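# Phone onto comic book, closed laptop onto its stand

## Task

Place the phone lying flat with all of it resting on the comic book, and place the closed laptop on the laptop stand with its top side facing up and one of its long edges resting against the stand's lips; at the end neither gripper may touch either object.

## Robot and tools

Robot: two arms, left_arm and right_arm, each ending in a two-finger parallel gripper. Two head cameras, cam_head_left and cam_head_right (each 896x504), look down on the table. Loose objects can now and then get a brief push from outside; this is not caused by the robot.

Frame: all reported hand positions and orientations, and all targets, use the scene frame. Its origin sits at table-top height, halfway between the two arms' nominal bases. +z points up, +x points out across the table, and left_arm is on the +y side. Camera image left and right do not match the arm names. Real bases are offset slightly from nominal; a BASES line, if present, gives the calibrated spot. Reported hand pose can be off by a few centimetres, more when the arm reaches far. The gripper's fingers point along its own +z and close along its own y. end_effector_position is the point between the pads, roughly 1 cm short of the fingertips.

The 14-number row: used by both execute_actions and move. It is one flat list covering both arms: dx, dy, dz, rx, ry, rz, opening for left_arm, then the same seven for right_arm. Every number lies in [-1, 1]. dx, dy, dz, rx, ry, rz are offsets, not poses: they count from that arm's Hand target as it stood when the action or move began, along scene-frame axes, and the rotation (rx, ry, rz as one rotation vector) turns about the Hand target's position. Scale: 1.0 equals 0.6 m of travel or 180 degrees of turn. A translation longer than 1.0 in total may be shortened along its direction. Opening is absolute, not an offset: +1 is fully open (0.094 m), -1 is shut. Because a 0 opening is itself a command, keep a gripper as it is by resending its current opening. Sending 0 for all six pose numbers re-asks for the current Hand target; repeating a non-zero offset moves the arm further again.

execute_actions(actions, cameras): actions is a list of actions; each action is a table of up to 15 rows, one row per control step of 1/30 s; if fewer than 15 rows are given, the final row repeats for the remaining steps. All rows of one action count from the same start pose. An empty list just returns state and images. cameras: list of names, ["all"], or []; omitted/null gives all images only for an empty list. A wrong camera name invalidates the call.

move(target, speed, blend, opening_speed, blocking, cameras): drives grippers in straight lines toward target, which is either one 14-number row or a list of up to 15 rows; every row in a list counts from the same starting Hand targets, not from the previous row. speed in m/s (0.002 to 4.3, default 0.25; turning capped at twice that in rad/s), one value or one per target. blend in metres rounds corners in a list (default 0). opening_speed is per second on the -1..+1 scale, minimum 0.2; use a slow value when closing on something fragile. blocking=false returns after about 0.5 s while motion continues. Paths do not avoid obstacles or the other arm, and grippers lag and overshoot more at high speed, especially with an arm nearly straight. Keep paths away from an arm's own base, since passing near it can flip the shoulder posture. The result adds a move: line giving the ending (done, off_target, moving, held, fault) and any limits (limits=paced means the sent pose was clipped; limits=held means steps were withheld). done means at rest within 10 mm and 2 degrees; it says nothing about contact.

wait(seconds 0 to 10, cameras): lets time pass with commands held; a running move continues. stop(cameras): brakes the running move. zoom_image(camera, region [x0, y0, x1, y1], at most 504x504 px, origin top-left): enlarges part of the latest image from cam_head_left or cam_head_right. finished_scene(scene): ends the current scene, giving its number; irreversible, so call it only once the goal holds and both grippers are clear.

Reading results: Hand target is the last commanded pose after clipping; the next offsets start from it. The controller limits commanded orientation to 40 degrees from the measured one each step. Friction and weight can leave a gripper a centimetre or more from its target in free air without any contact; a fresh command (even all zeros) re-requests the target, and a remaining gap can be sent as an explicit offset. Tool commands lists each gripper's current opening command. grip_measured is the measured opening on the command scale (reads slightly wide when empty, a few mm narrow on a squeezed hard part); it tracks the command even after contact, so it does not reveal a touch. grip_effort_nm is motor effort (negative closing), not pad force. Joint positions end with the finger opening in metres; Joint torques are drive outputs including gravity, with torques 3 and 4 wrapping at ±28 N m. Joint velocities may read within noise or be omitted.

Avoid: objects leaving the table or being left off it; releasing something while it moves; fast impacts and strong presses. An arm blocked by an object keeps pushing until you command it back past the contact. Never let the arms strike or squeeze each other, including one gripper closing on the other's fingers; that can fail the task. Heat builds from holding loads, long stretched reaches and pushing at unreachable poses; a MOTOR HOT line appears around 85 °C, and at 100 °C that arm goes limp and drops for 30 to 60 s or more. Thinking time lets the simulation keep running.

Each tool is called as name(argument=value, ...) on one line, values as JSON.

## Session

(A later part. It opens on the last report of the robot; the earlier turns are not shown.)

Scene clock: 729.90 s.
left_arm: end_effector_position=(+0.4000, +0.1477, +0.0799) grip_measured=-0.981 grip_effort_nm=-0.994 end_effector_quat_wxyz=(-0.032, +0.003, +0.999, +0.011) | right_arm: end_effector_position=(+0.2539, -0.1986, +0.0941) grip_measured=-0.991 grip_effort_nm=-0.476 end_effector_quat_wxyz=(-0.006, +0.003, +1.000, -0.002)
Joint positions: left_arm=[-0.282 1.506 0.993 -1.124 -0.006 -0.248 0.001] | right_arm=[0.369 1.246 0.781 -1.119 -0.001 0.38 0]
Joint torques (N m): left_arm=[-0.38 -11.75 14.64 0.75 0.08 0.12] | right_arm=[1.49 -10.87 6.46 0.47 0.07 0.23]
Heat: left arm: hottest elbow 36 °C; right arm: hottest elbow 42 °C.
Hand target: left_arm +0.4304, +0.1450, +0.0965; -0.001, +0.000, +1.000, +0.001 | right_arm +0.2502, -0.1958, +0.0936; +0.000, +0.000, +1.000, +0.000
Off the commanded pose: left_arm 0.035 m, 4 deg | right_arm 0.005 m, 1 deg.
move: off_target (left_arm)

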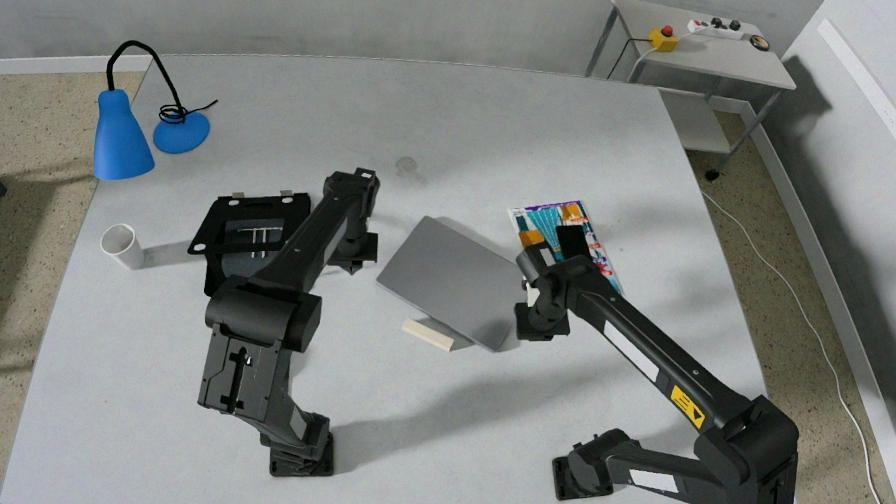

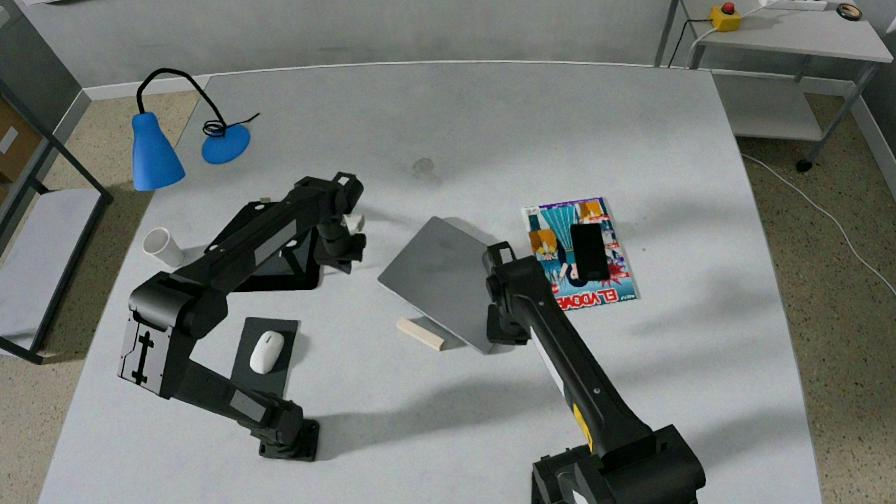

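move(target=[0.05,-0.06,-0.135,0,0,0,-1,0.0,0.04,-0.136,0,0,0,-1], speed=0.15, cameras=["all"])

zoom_image(camera="cam_head_left", region=[340, 200, 580, 400])

zoom_image(camera="cam_head_right", region=[340, 200, 580, 400])

Scene clock: 736.33 s.
left_arm: end_effector_position=(+0.4358, +0.1222, +0.0115) grip_measured=-0.981 grip_effort_nm=-0.994 end_effector_quat_wxyz=(-0.022, -0.002, +1.000, +0.008) | right_arm: end_effector_position=(+0.2550, -0.1739, +0.0201) grip_measured=-0.991 grip_effort_nm=-0.486 end_effector_quat_wxyz=(+0.007, +0.003, +1.000, +0.004)
Joint positions: left_arm=[-0.318 1.699 1.018 -0.938 -0.003 -0.293 0.001] | right_arm=[0.441 1.392 0.681 -0.844 -0.001 0.452 0]
Joint torques (N m): left_arm=[-2.67 -13.27 12.79 1.05 0.02 -0.09] | right_arm=[1.44 -8.94 5.63 0.58 0.1 0.24]
Heat: left arm: hottest elbow 37 °C; right arm: hottest elbow 42 °C.
Hand target: left_arm +0.4604, +0.1089, +0.0155; -0.001, +0.000, +1.000, +0.001 | right_arm +0.2501, -0.1719, +0.0119; +0.000, +0.000, +1.000, +0.000
Off the commanded pose: left_arm 0.028 m, 3 deg | right_arm 0.010 m, 1 deg.
move: off_target (left_arm)

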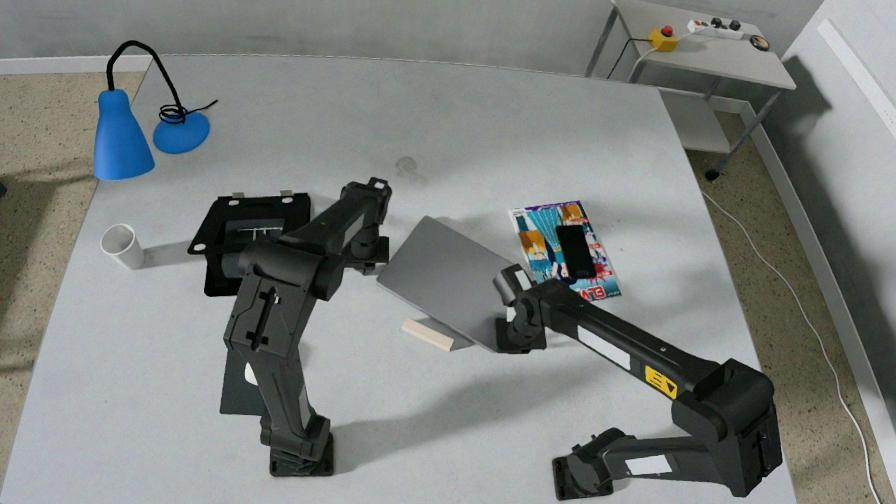

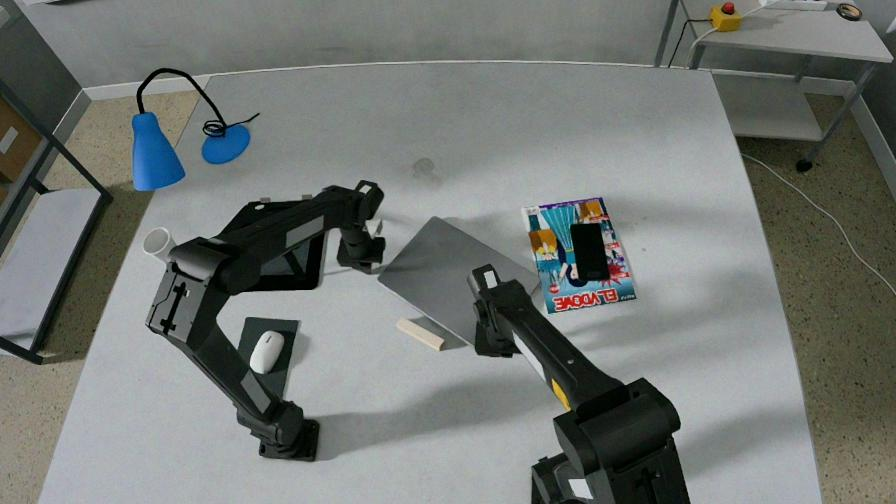

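Scaled by 2.100.

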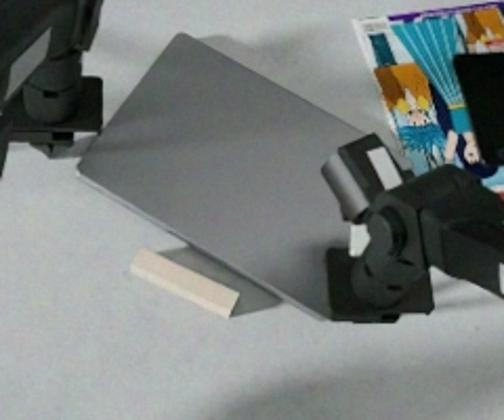

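Scaled by 2.100.

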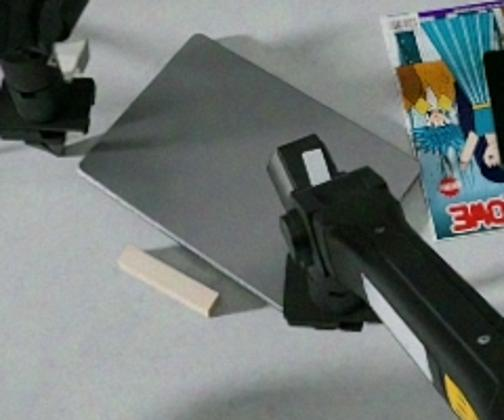

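move(target=[[0.045,-0.015,0.005,0,0,0,-1,0.0,0.0,-0.01,0,0,0,-1],[-0.007,-0.108,0.005,0,0,0,-1,0.05,0.093,-0.01,0,0,0,-1],[-0.05,-0.19,0.005,0,0,0,-1,0.09,0.175,-0.01,0,0,0,-1]], speed=0.08, cameras=["all"])

zoom_image(camera="cam_head_left", region=[340, 200, 580, 400])

zoom_image(camera="cam_head_right", region=[340, 200, 580, 400])

Scene clock: 745.37 s.
left_arm: end_effector_position=(+0.4571, +0.0789, +0.0125) grip_measured=-0.981 grip_effort_nm=-0.979 end_effector_quat_wxyz=(+0.009, -0.061, +0.997, +0.040) | right_arm: end_effector_position=(+0.2523, -0.1496, +0.0108) grip_measured=-0.992 grip_effort_nm=-0.462 end_effector_quat_wxyz=(-0.047, +0.044, +0.996, -0.069)
Joint positions: left_arm=[-0.424 1.756 1.102 -0.936 -0.079 -0.518 0.001] | right_arm=[0.545 1.543 0.803 -0.986 0.061 0.644 0]
Joint torques (N m): left_arm=[-12.86 -16.32 9.91 -0.13 2.92 -0.22] | right_arm=[6.24 -6.95 14.46 3.29 -2.15 -0.02]
Heat: left arm: hottest elbow 37 °C; right arm: hottest elbow 41 °C.
Hand target: left_arm +0.4303, -0.0051, +0.0184; -0.001, +0.000, +1.000, +0.001 | right_arm +0.3041, -0.0668, +0.0059; +0.000, +0.000, +1.000, +0.000
Off the commanded pose: left_arm 0.088 m, 8 deg | right_arm 0.098 m, 11 deg.
move: off_target (left_arm, right_arm)

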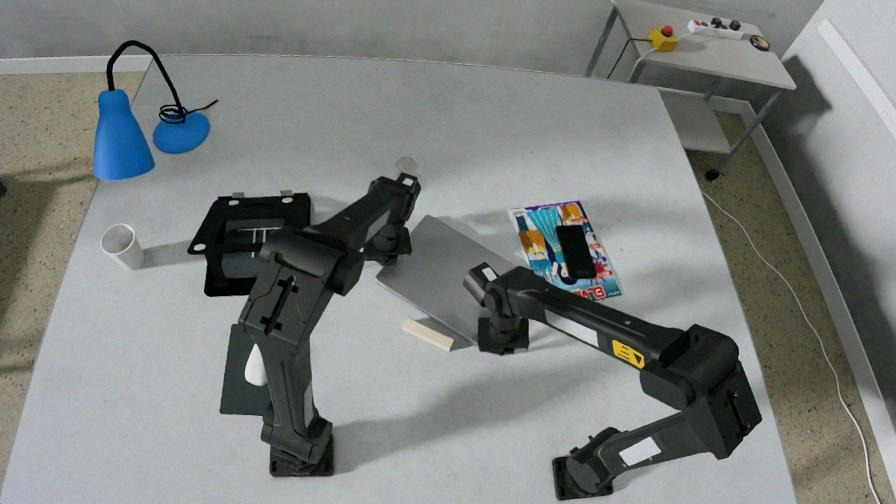

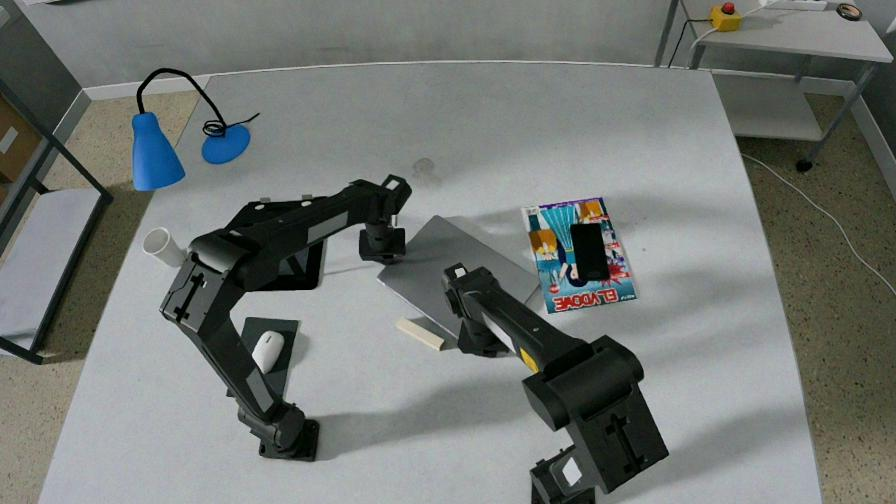

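Scaled by 2.100.

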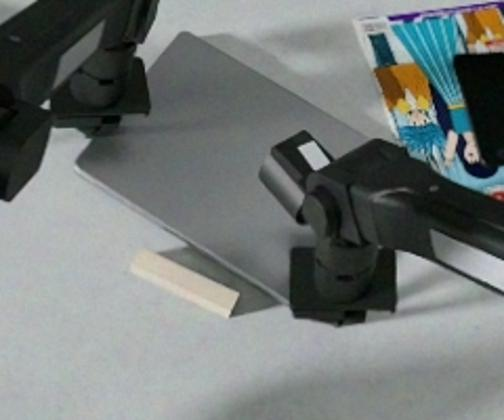

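Scaled by 2.100.

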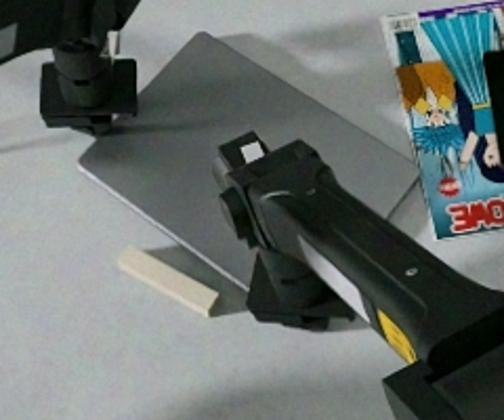

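move(target=[0,0,0.11,0,0,0,-1,0,0,0.11,0,0,0,-1], speed=0.06, cameras=["all"])

zoom_image(camera="cam_head_left", region=[340, 200, 580, 400])

zoom_image(camera="cam_head_right", region=[340, 200, 580, 400])

Scene clock: 753.03 s.
left_arm: end_effector_position=(+0.4032, +0.0072, +0.0379) grip_measured=-0.982 grip_effort_nm=-0.969 end_effector_quat_wxyz=(-0.033, +0.010, +0.999, +0.020) | right_arm: end_effector_position=(+0.2689, -0.0959, +0.0377) grip_measured=-0.992 grip_effort_nm=-0.466 end_effector_quat_wxyz=(-0.031, +0.007, +0.999, -0.022)
Joint positions: left_arm=[-0.591 1.713 1.122 -1.058 0.001 -0.542 0.001] | right_arm=[0.617 1.542 0.901 -1.007 -0.002 0.637 0]
Joint torques (N m): left_arm=[-0.91 -18.43 14.11 -0.12 -0.11 -0.11] | right_arm=[0.21 -13.57 5.57 -0.32 0.1 0.16]
Motor temperatures (°C): left_arm=[23 26 37 24 32 23 30] | right_arm=[26 37 42 25 27 23 26]
Heat: left arm: hottest elbow 37 °C; right arm: hottest elbow 42 °C.
Hand target: left_arm +0.4294, -0.0025, +0.0668; -0.002, +0.000, +1.000, +0.002 (not the last commanded pose) | right_arm +0.2630, -0.1017, +0.0339; -0.040, +0.009, +0.999, -0.028 (not the last commanded pose)
Off the commanded pose: left_arm 0.055 m, 4 deg | right_arm 0.057 m, 4 deg.
move: held (right_arm; a check stopped the path), off_target (left_arm; braked when a check withheld steps of right_arm); limits=held
pose unreachable (right arm): on one or more control steps of this call, first in action 0 (counted from 0), this arm could not follow its commanded pose, so it was not sent that pose on those steps. It may still have moved: this result reports where it is.
cause: moving toward the commanded pose would bring a part of the arm too close to another arm (this arm's wrist (the part past joint 4) and the left arm's wrist (the part past joint 4), along the way the arms are being sent, or toward where that arm still pushes).

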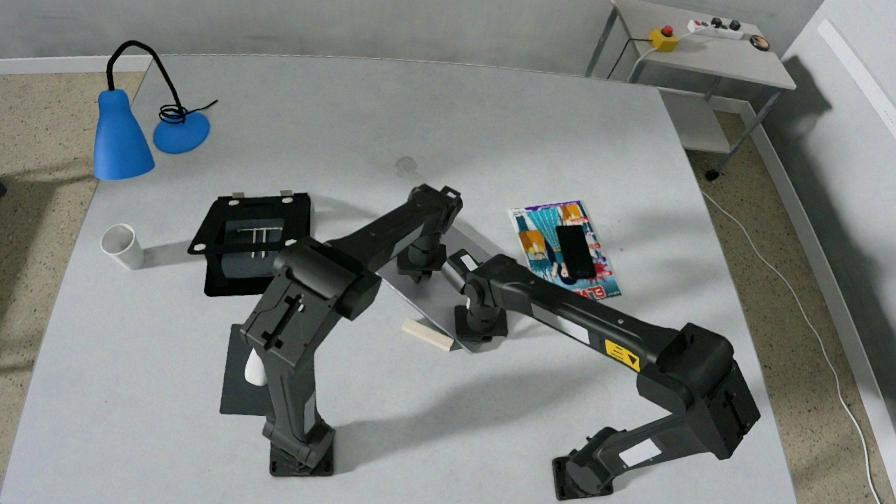

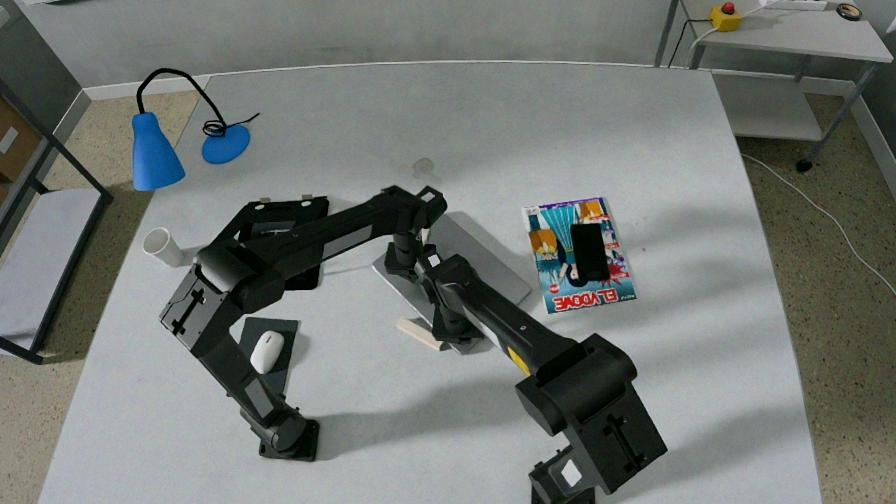

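Scaled by 2.100.

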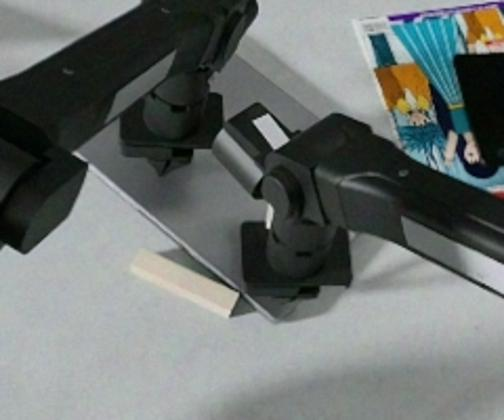

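Scaled by 2.100.

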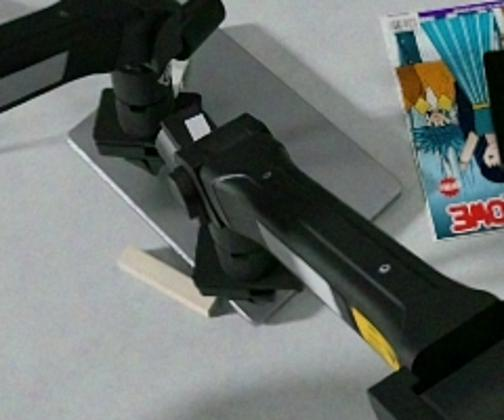

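move(target=[[0,0,0.12,0,0,0,-1,0,0,0.12,0,0,0,-1],[0,0.15,0.12,0,0,0,-1,-0.05,-0.2,0.12,0,0,0,-1]], speed=0.2, cameras=["all"])

zoom_image(camera="cam_head_left", region=[350, 200, 590, 400])

zoom_image(camera="cam_head_right", region=[350, 200, 590, 400])

Scene clock: 785.10 s.
left_arm: end_effector_position=(+0.4320, +0.0817, +0.1342) grip_measured=-0.982 grip_effort_nm=-0.969 end_effector_quat_wxyz=(-0.005, +0.001, +1.000, +0.003) | right_arm: end_effector_position=(+0.2389, -0.2161, +0.1061) grip_measured=-0.992 grip_effort_nm=-0.462 end_effector_quat_wxyz=(-0.035, +0.007, +0.999, -0.027)
Joint positions: left_arm=[-0.41 1.536 1.185 -1.231 -0.003 -0.38 0.001] | right_arm=[0.347 1.224 0.795 -1.227 0.026 0.368 0]
Joint torques (N m): left_arm=[-0.85 -15.56 9.2 0.25 -0.02 0.12] | right_arm=[-0.26 -10.11 6.5 -0.35 0.06 0.02]
Heat: left arm: hottest elbow 40 °C; right arm: hottest elbow 40 °C.
Hand target: left_arm +0.4293, +0.0874, +0.1389; -0.002, +0.000, +1.000, +0.002 | right_arm +0.2330, -0.2217, +0.1058; -0.040, +0.009, +0.999, -0.028
Off the commanded pose: left_arm 0.008 m, 0 deg | right_arm 0.008 m, 1 deg.
move: done

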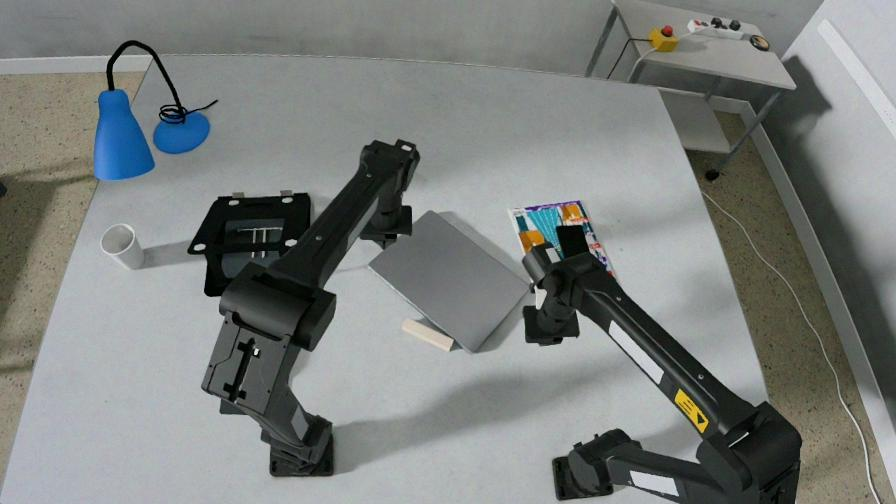

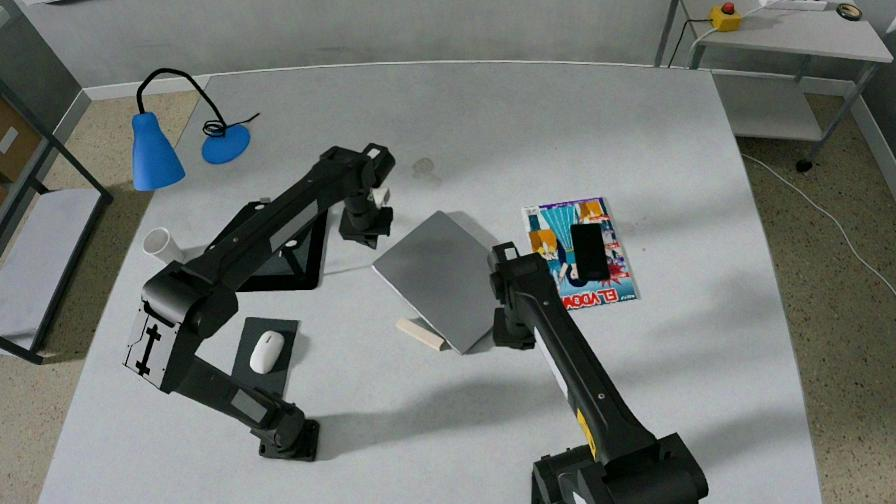

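Scaled by 2.100.

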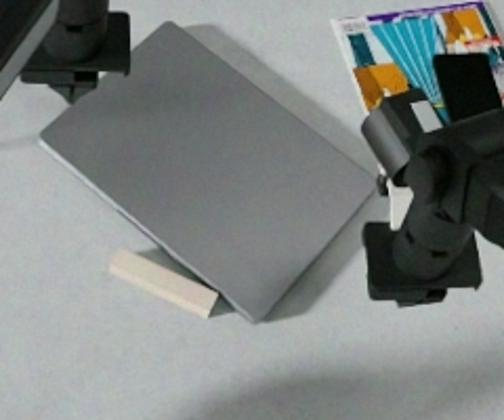

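Scaled by 2.100.

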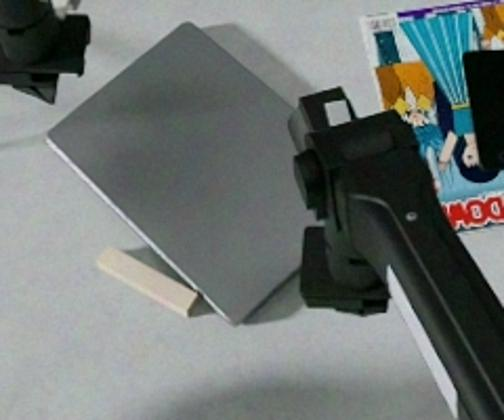

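move(target=[0.141,0.074,-0.09,-0.214,0.0755,-0.208,-1,0.008,0.12,-0.03,0.214,-0.0755,-0.208,-1], speed=0.2, cameras=["all"])

zoom_image(camera="cam_head_left", region=[340, 180, 580, 380])

zoom_image(camera="cam_head_right", region=[340, 180, 580, 380])

Scene clock: 804.73 s.
left_arm: end_effector_position=(+0.4937, +0.1279, +0.0743) grip_measured=-0.982 grip_effort_nm=-0.969 end_effector_quat_wxyz=(-0.133, +0.311, +0.884, -0.323) | right_arm: end_effector_position=(+0.2414, -0.1523, +0.0885) grip_measured=-0.992 grip_effort_nm=-0.462 end_effector_quat_wxyz=(+0.063, +0.316, +0.895, +0.307)
Joint positions: left_arm=[-0.085 1.987 1.497 -1.575 0.536 0.759 0.001] | right_arm=[0.306 0.958 0.443 -0.546 -0.402 1.095 0]
Joint torques (N m): left_arm=[-0.73 -19.43 13.63 -1.25 0.43 0.15] | right_arm=[1.32 -6.3 6.98 1.39 -0.06 0.18]
Motor temperatures (°C): left_arm=[23 27 38 24 27 23 30] | right_arm=[26 35 39 25 24 23 26]
Heat: left arm: hottest elbow 38 °C; right arm: hottest elbow 39 °C.
Hand target: left_arm +0.5139, +0.1318, +0.0848; -0.115, +0.315, +0.886, -0.321 | right_arm +0.2378, -0.1496, +0.0879; +0.067, +0.312, +0.895, +0.312
Off the commanded pose: left_arm 0.023 m, 2 deg | right_arm 0.004 m, 1 deg.
move: off_target (left_arm)

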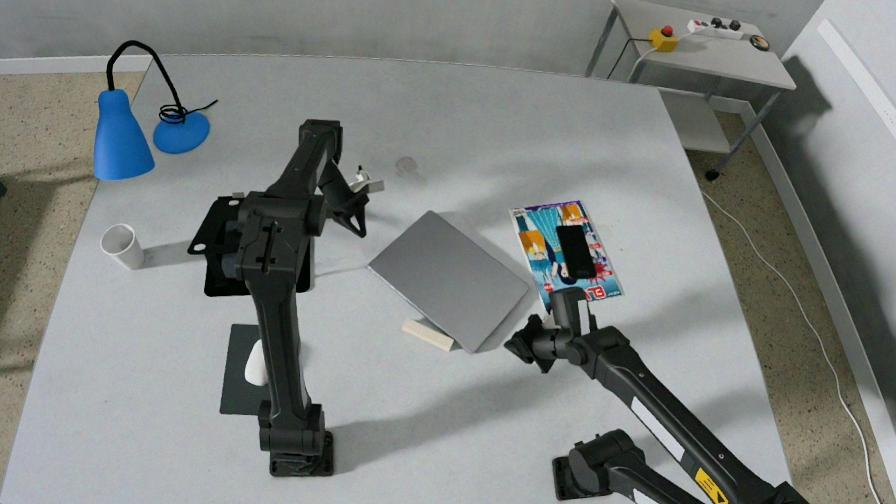

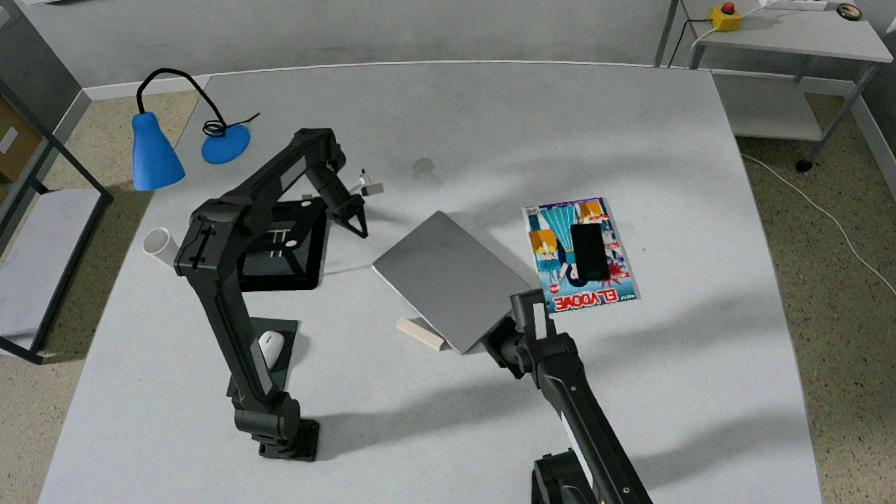

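Scaled by 2.100.

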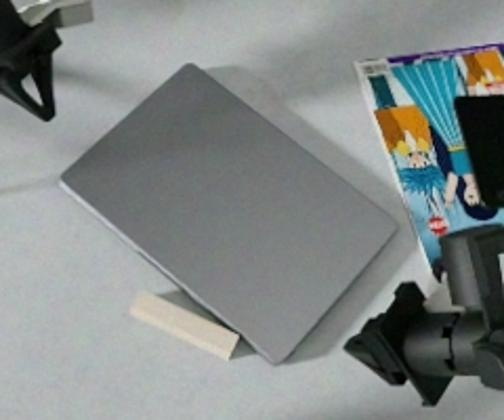

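Scaled by 2.100.

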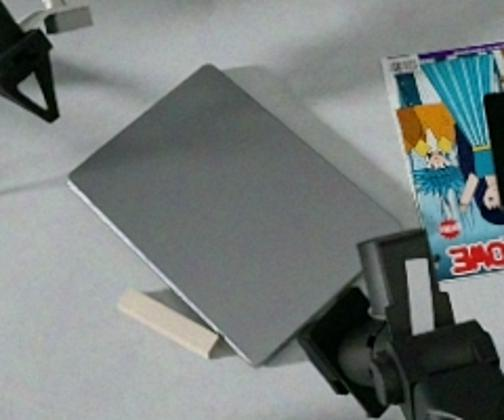

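move(target=[0,0,-0.1,0,0,0,-1,0,0,-0.118,0,0,0,-1], speed=0.12, cameras=["all"])

zoom_image(camera="cam_head_left", region=[340, 180, 580, 380])

zoom_image(camera="cam_head_right", region=[340, 180, 580, 380])

Scene clock: 810.10 s.
left_arm: end_effector_position=(+0.5068, +0.1272, +0.0266) grip_measured=-0.982 grip_effort_nm=-0.974 end_effector_quat_wxyz=(-0.125, +0.315, +0.885, -0.320) | right_arm: end_effector_position=(+0.2430, -0.1518, +0.0242) grip_measured=-0.992 grip_effort_nm=-0.462 end_effector_quat_wxyz=(+0.073, +0.312, +0.893, +0.315)
Joint positions: left_arm=[-0.085 2.07 1.497 -1.475 0.537 0.761 0.001] | right_arm=[0.306 1.148 0.326 -0.212 -0.402 1.096 0]
Joint torques (N m): left_arm=[-0.26 -18.9 9.01 -0.23 0.39 0.13] | right_arm=[1.38 -4.37 5.65 1.5 -0.07 0.17]
Heat: left arm: hottest elbow 38 °C; right arm: hottest elbow 39 °C.
Hand target: left_arm +0.5139, +0.1318, +0.0248; -0.115, +0.315, +0.886, -0.321 | right_arm +0.2377, -0.1496, +0.0170; +0.067, +0.312, +0.895, +0.312
Off the commanded pose: left_arm 0.009 m, 1 deg | right_arm 0.009 m, 1 deg.
move: done

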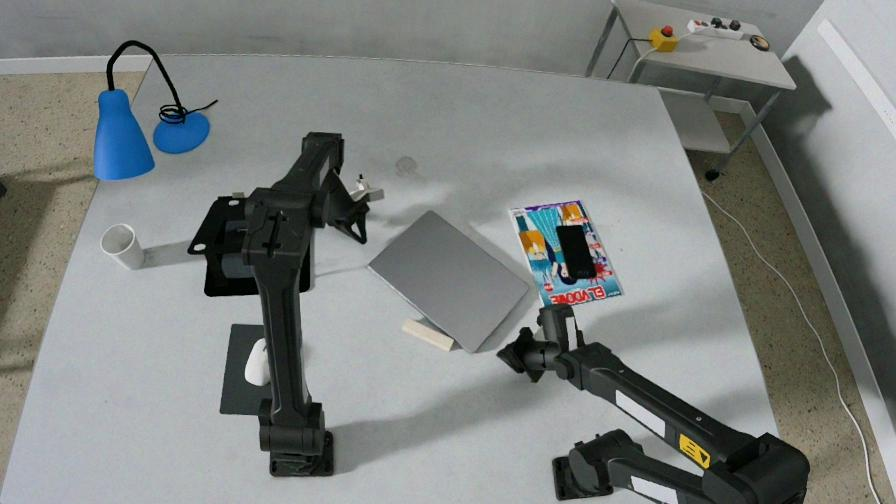

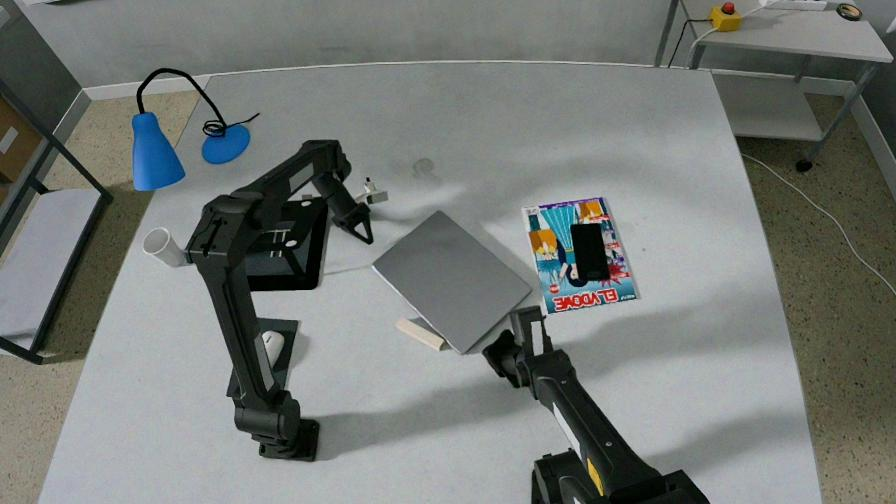

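Scaled by 2.100.

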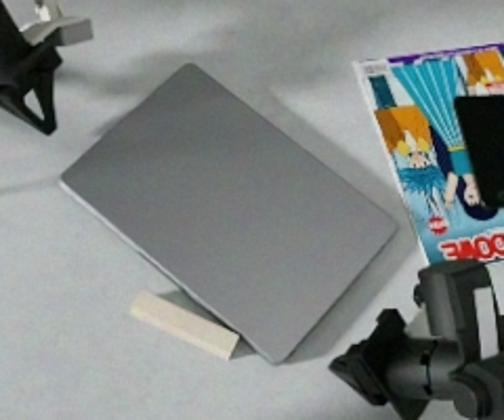

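Scaled by 2.100.

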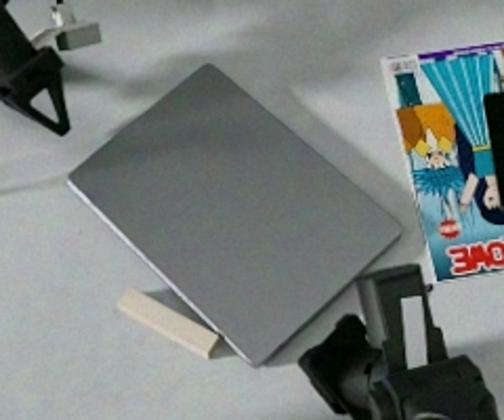

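move(target=[[0,0,-0.012,0,0,0,-1,0,0,-0.015,0,0,0,-1],[-0.0525,-0.065,-0.012,0,0,0,-1,0.0525,0.065,-0.015,0,0,0,-1],[-0.13,-0.16,-0.012,0,0,0,-1,0.13,0.16,-0.015,0,0,0,-1]], speed=[0.06,0.08,0.06], cameras=["all"])

zoom_image(camera="cam_head_left", region=[340, 180, 580, 380])

zoom_image(camera="cam_head_right", region=[340, 180, 580, 380])

Scene clock: 816.90 s.
left_arm: end_effector_position=(+0.4941, +0.0968, +0.0117) grip_measured=-0.982 grip_effort_nm=-0.969 end_effector_quat_wxyz=(-0.057, +0.292, +0.909, -0.292) | right_arm: end_effector_position=(+0.2724, -0.1026, +0.0126) grip_measured=-0.992 grip_effort_nm=-0.452 end_effector_quat_wxyz=(+0.065, +0.337, +0.892, +0.295)
Joint positions: left_arm=[-0.146 1.959 1.311 -1.177 0.553 0.577 0.001] | right_arm=[0.461 1.335 0.439 -0.128 -0.295 1.271 0]
Joint torques (N m): left_arm=[-11.05 -20.66 2.28 -2.33 2.47 -0.09] | right_arm=[4.37 1.44 14.2 2.61 -0.16 0.21]
Heat: left arm: hottest elbow 37 °C; right arm: hottest elbow 38 °C.
Hand target: left_arm +0.4359, +0.0358, +0.0177; -0.115, +0.315, +0.886, -0.321 | right_arm +0.3159, -0.0537, +0.0081; +0.067, +0.312, +0.895, +0.312
Off the commanded pose: left_arm 0.085 m, 8 deg | right_arm 0.066 m, 3 deg.
move: off_target (left_arm, right_arm)

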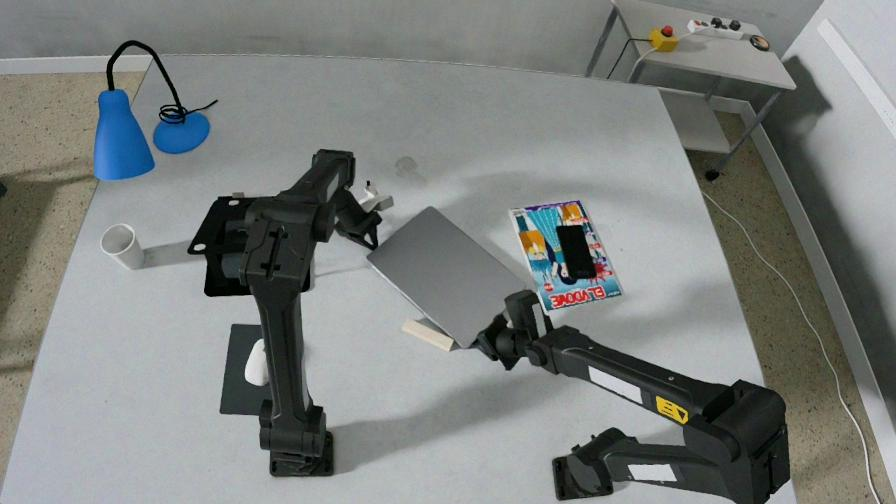

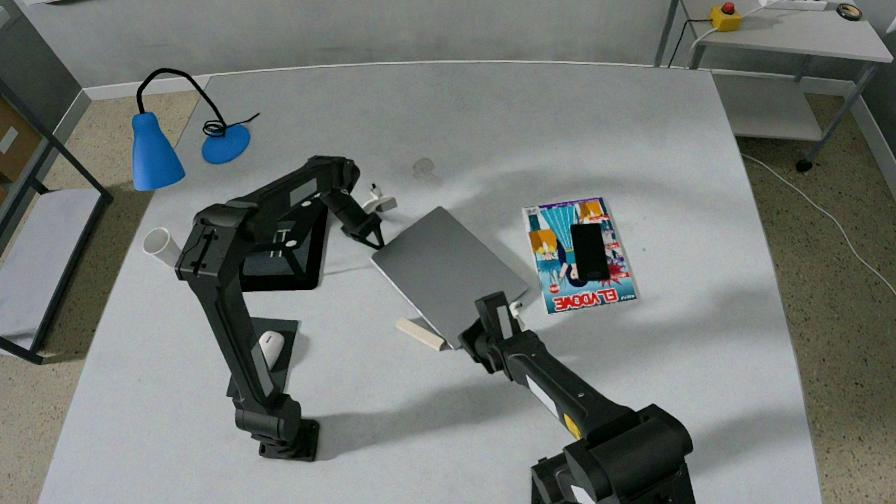

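Scaled by 2.100.

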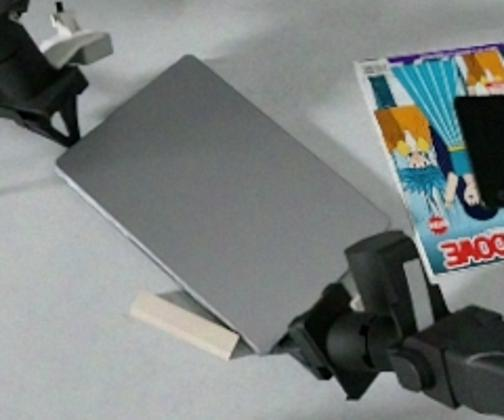

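Scaled by 2.100.

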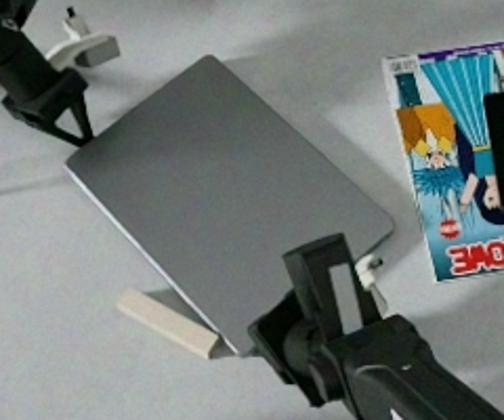

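move(target=[-0.01,-0.013,0.07,0,0,0,-1,0.01,0.013,0.07,0,0,0,-1], speed=0.05, cameras=["all"])

zoom_image(camera="cam_head_left", region=[340, 180, 580, 380])

zoom_image(camera="cam_head_right", region=[340, 180, 580, 380])

Scene clock: 820.87 s.
left_arm: end_effector_position=(+0.4918, +0.0972, +0.0377) grip_measured=-0.982 grip_effort_nm=-0.969 end_effector_quat_wxyz=(-0.052, +0.286, +0.912, -0.288) | right_arm: end_effector_position=(+0.2718, -0.1009, +0.0158) grip_measured=-0.992 grip_effort_nm=-0.452 end_effector_quat_wxyz=(+0.043, +0.347, +0.901, +0.256)
Joint positions: left_arm=[-0.147 1.906 1.311 -1.214 0.55 0.557 0.001] | right_arm=[0.478 1.34 0.503 -0.275 -0.268 1.281 0]
Joint torques (N m): left_arm=[-12.1 -22.24 4.08 -3.62 2.71 -0.11] | right_arm=[3.84 -6.89 14.79 2.21 -0.96 0.2]
Heat: left arm: hottest elbow 37 °C; right arm: hottest elbow 39 °C.
Hand target: left_arm +0.4299, +0.0280, +0.0597; -0.115, +0.315, +0.886, -0.321 | right_arm +0.3218, -0.0459, +0.0501; +0.067, +0.312, +0.895, +0.312
Off the commanded pose: left_arm 0.095 m, 9 deg | right_arm 0.082 m, 8 deg.
move: off_target (left_arm, right_arm)

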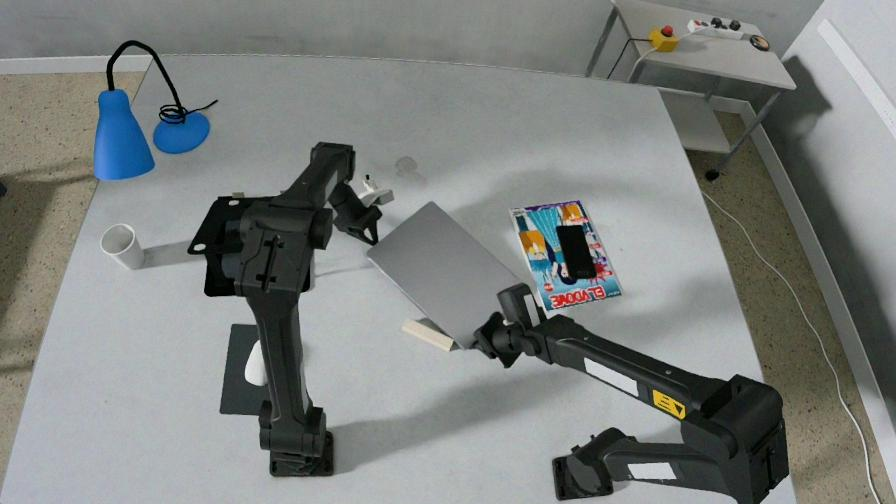

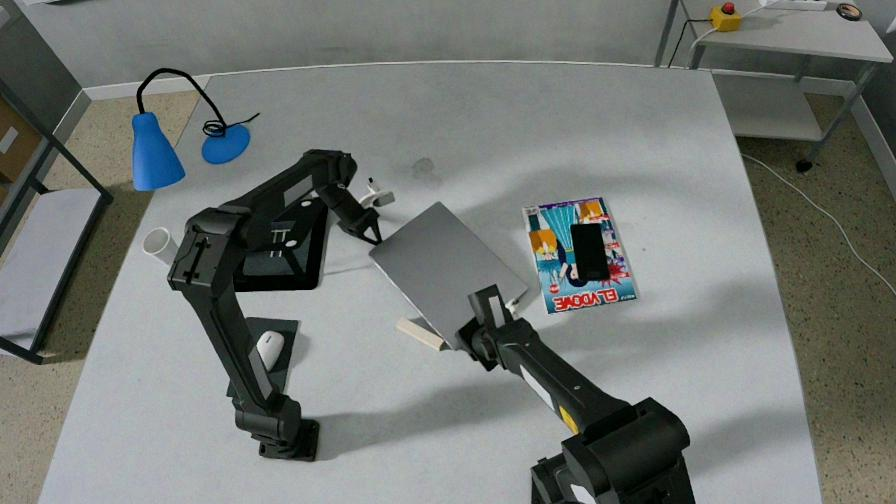

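Scaled by 2.100.

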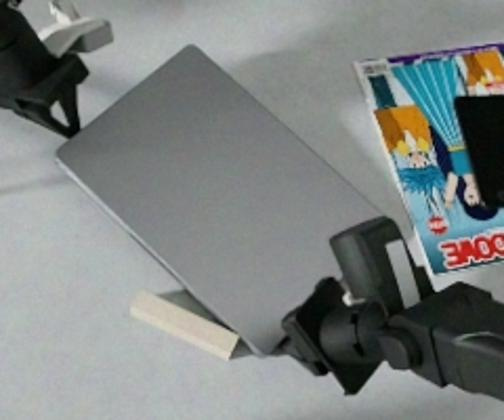

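Scaled by 2.100.

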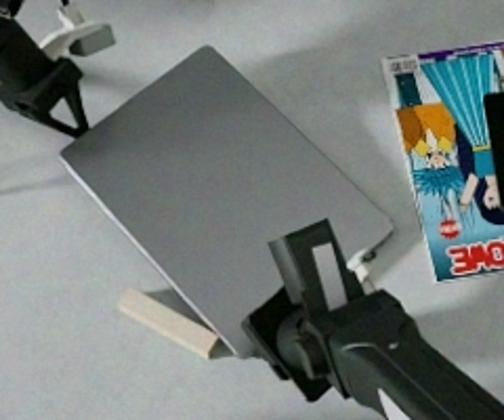

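move(target=[-0.005,-0.006,0.01,0,0,0,-1,0.005,0.006,0.08,0,0,0,-1], speed=0.05, cameras=["all"])

zoom_image(camera="cam_head_left", region=[340, 180, 580, 380])

zoom_image(camera="cam_head_right", region=[340, 180, 580, 380])

Scene clock: 824.90 s.
left_arm: end_effector_position=(+0.4741, +0.0747, +0.0389) grip_measured=-0.982 grip_effort_nm=-0.969 end_effector_quat_wxyz=(-0.074, +0.293, +0.906, -0.298) | right_arm: end_effector_position=(+0.2401, -0.1066, +0.0195) grip_measured=-0.992 grip_effort_nm=-0.452 end_effector_quat_wxyz=(-0.006, +0.353, +0.912, +0.209)
Joint positions: left_arm=[-0.193 1.9 1.296 -1.234 0.57 0.54 0.001] | right_arm=[0.504 1.295 0.521 -0.473 -0.273 1.293 0]
Joint torques (N m): left_arm=[-9.64 -21.48 5.09 -3.07 2.3 -0.13] | right_arm=[2.32 -12.63 17.98 2.51 -0.72 0.12]
Motor temperatures (°C): left_arm=[23 28 36 24 32 23 30] | right_arm=[26 35 41 25 25 23 26]
Heat: left arm: hottest elbow 36 °C; right arm: hottest elbow 41 °C.
Hand target: left_arm +0.4269, +0.0244, +0.0656; -0.115, +0.315, +0.886, -0.321 | right_arm +0.3248, -0.0422, +0.0981; +0.067, +0.312, +0.895, +0.312
Off the commanded pose: left_arm 0.074 m, 6 deg | right_arm 0.132 m, 15 deg.
move: off_target (left_arm, right_arm)

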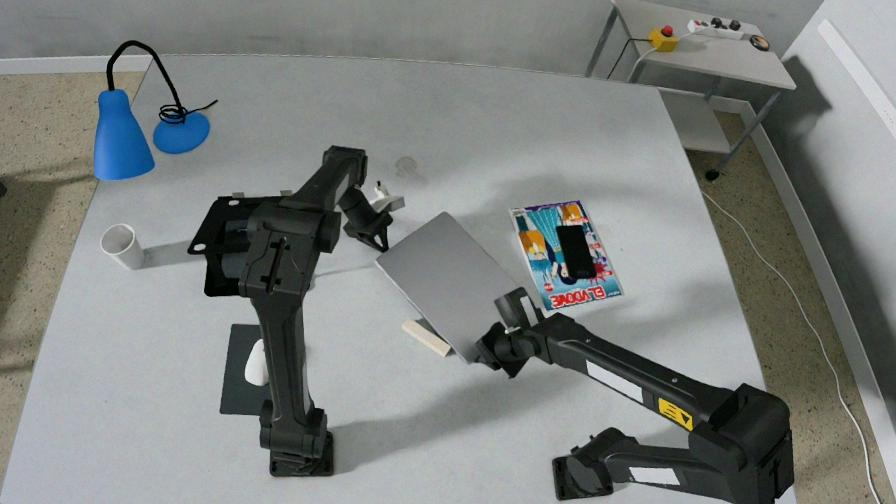

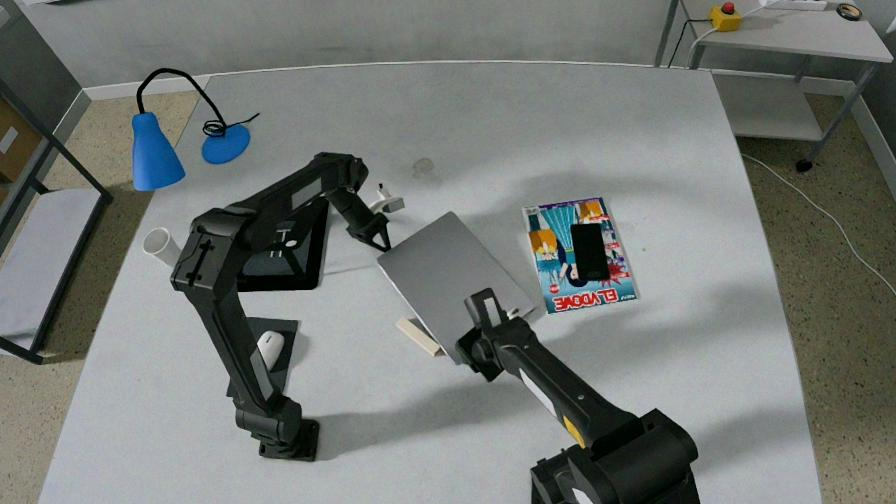

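Scaled by 2.100.

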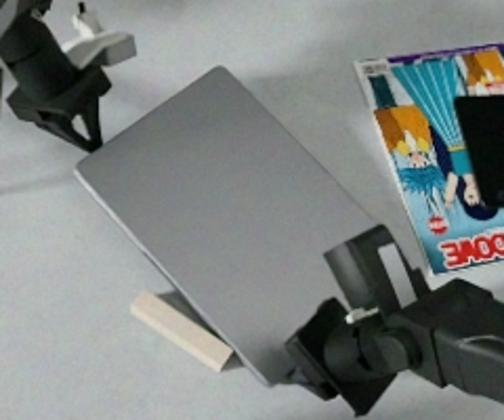

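Scaled by 2.100.

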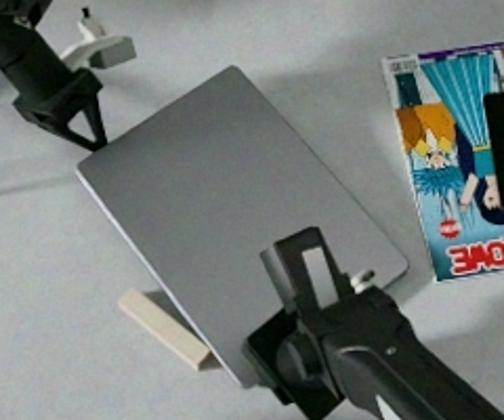

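execute_actions(actions=[])

Scene clock: 837.07 s.
left_arm: end_effector_position=(+0.4739, +0.0747, +0.0389) grip_measured=-0.982 grip_effort_nm=-0.965 end_effector_quat_wxyz=(-0.075, +0.292, +0.906, -0.298) | right_arm: end_effector_position=(+0.2401, -0.1066, +0.0195) grip_measured=-0.992 grip_effort_nm=-0.452 end_effector_quat_wxyz=(-0.006, +0.353, +0.912, +0.209)
Joint positions: left_arm=[-0.193 1.9 1.296 -1.236 0.57 0.539 0.001] | right_arm=[0.504 1.295 0.521 -0.473 -0.273 1.293 0]
Joint velocities: within noise
Joint torques (N m): left_arm=[-9.11 -22.36 5.08 -3.02 2.3 -0.11] | right_arm=[2.14 -12.69 17.98 2.55 -0.72 0.11]
Motor temperatures (°C): left_arm=[23 29 35 24 35 23 30] | right_arm=[26 35 47 25 25 23 26]
Heat: left arm: hottest elbow 35 °C; right arm: hottest elbow 47 °C.
Hand target: left_arm +0.4269, +0.0244, +0.0656; -0.115, +0.315, +0.886, -0.321 | right_arm +0.3248, -0.0422, +0.0981; +0.067, +0.312, +0.895, +0.312
Tool commands: left_gripper/opening=-1.0 right_gripper/opening=-1.0
Off the commanded pose: left_arm 0.074 m, 6 deg | right_arm 0.132 m, 15 deg.

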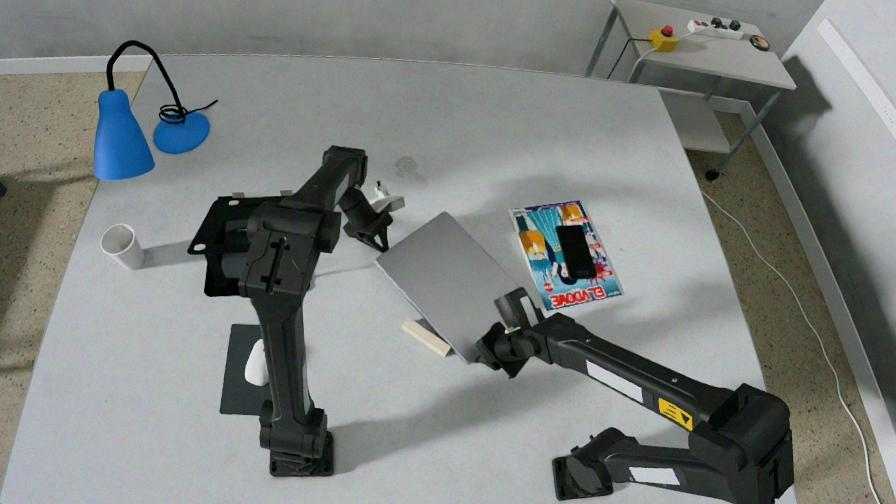

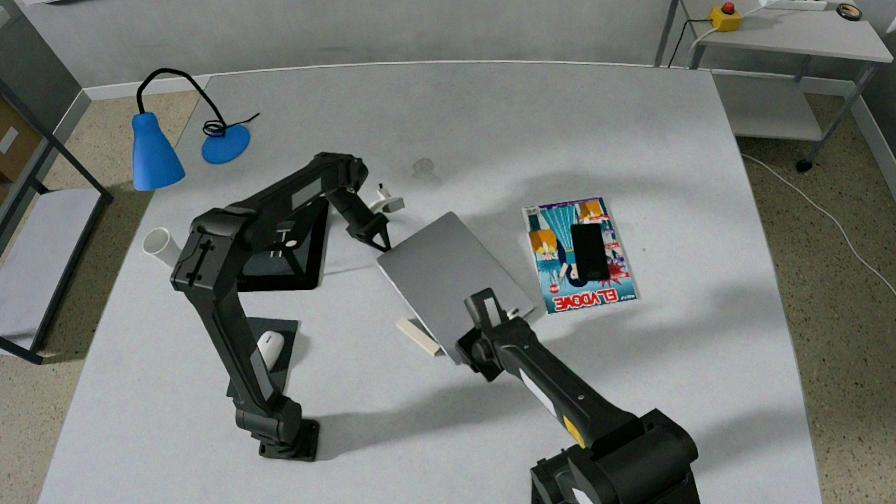

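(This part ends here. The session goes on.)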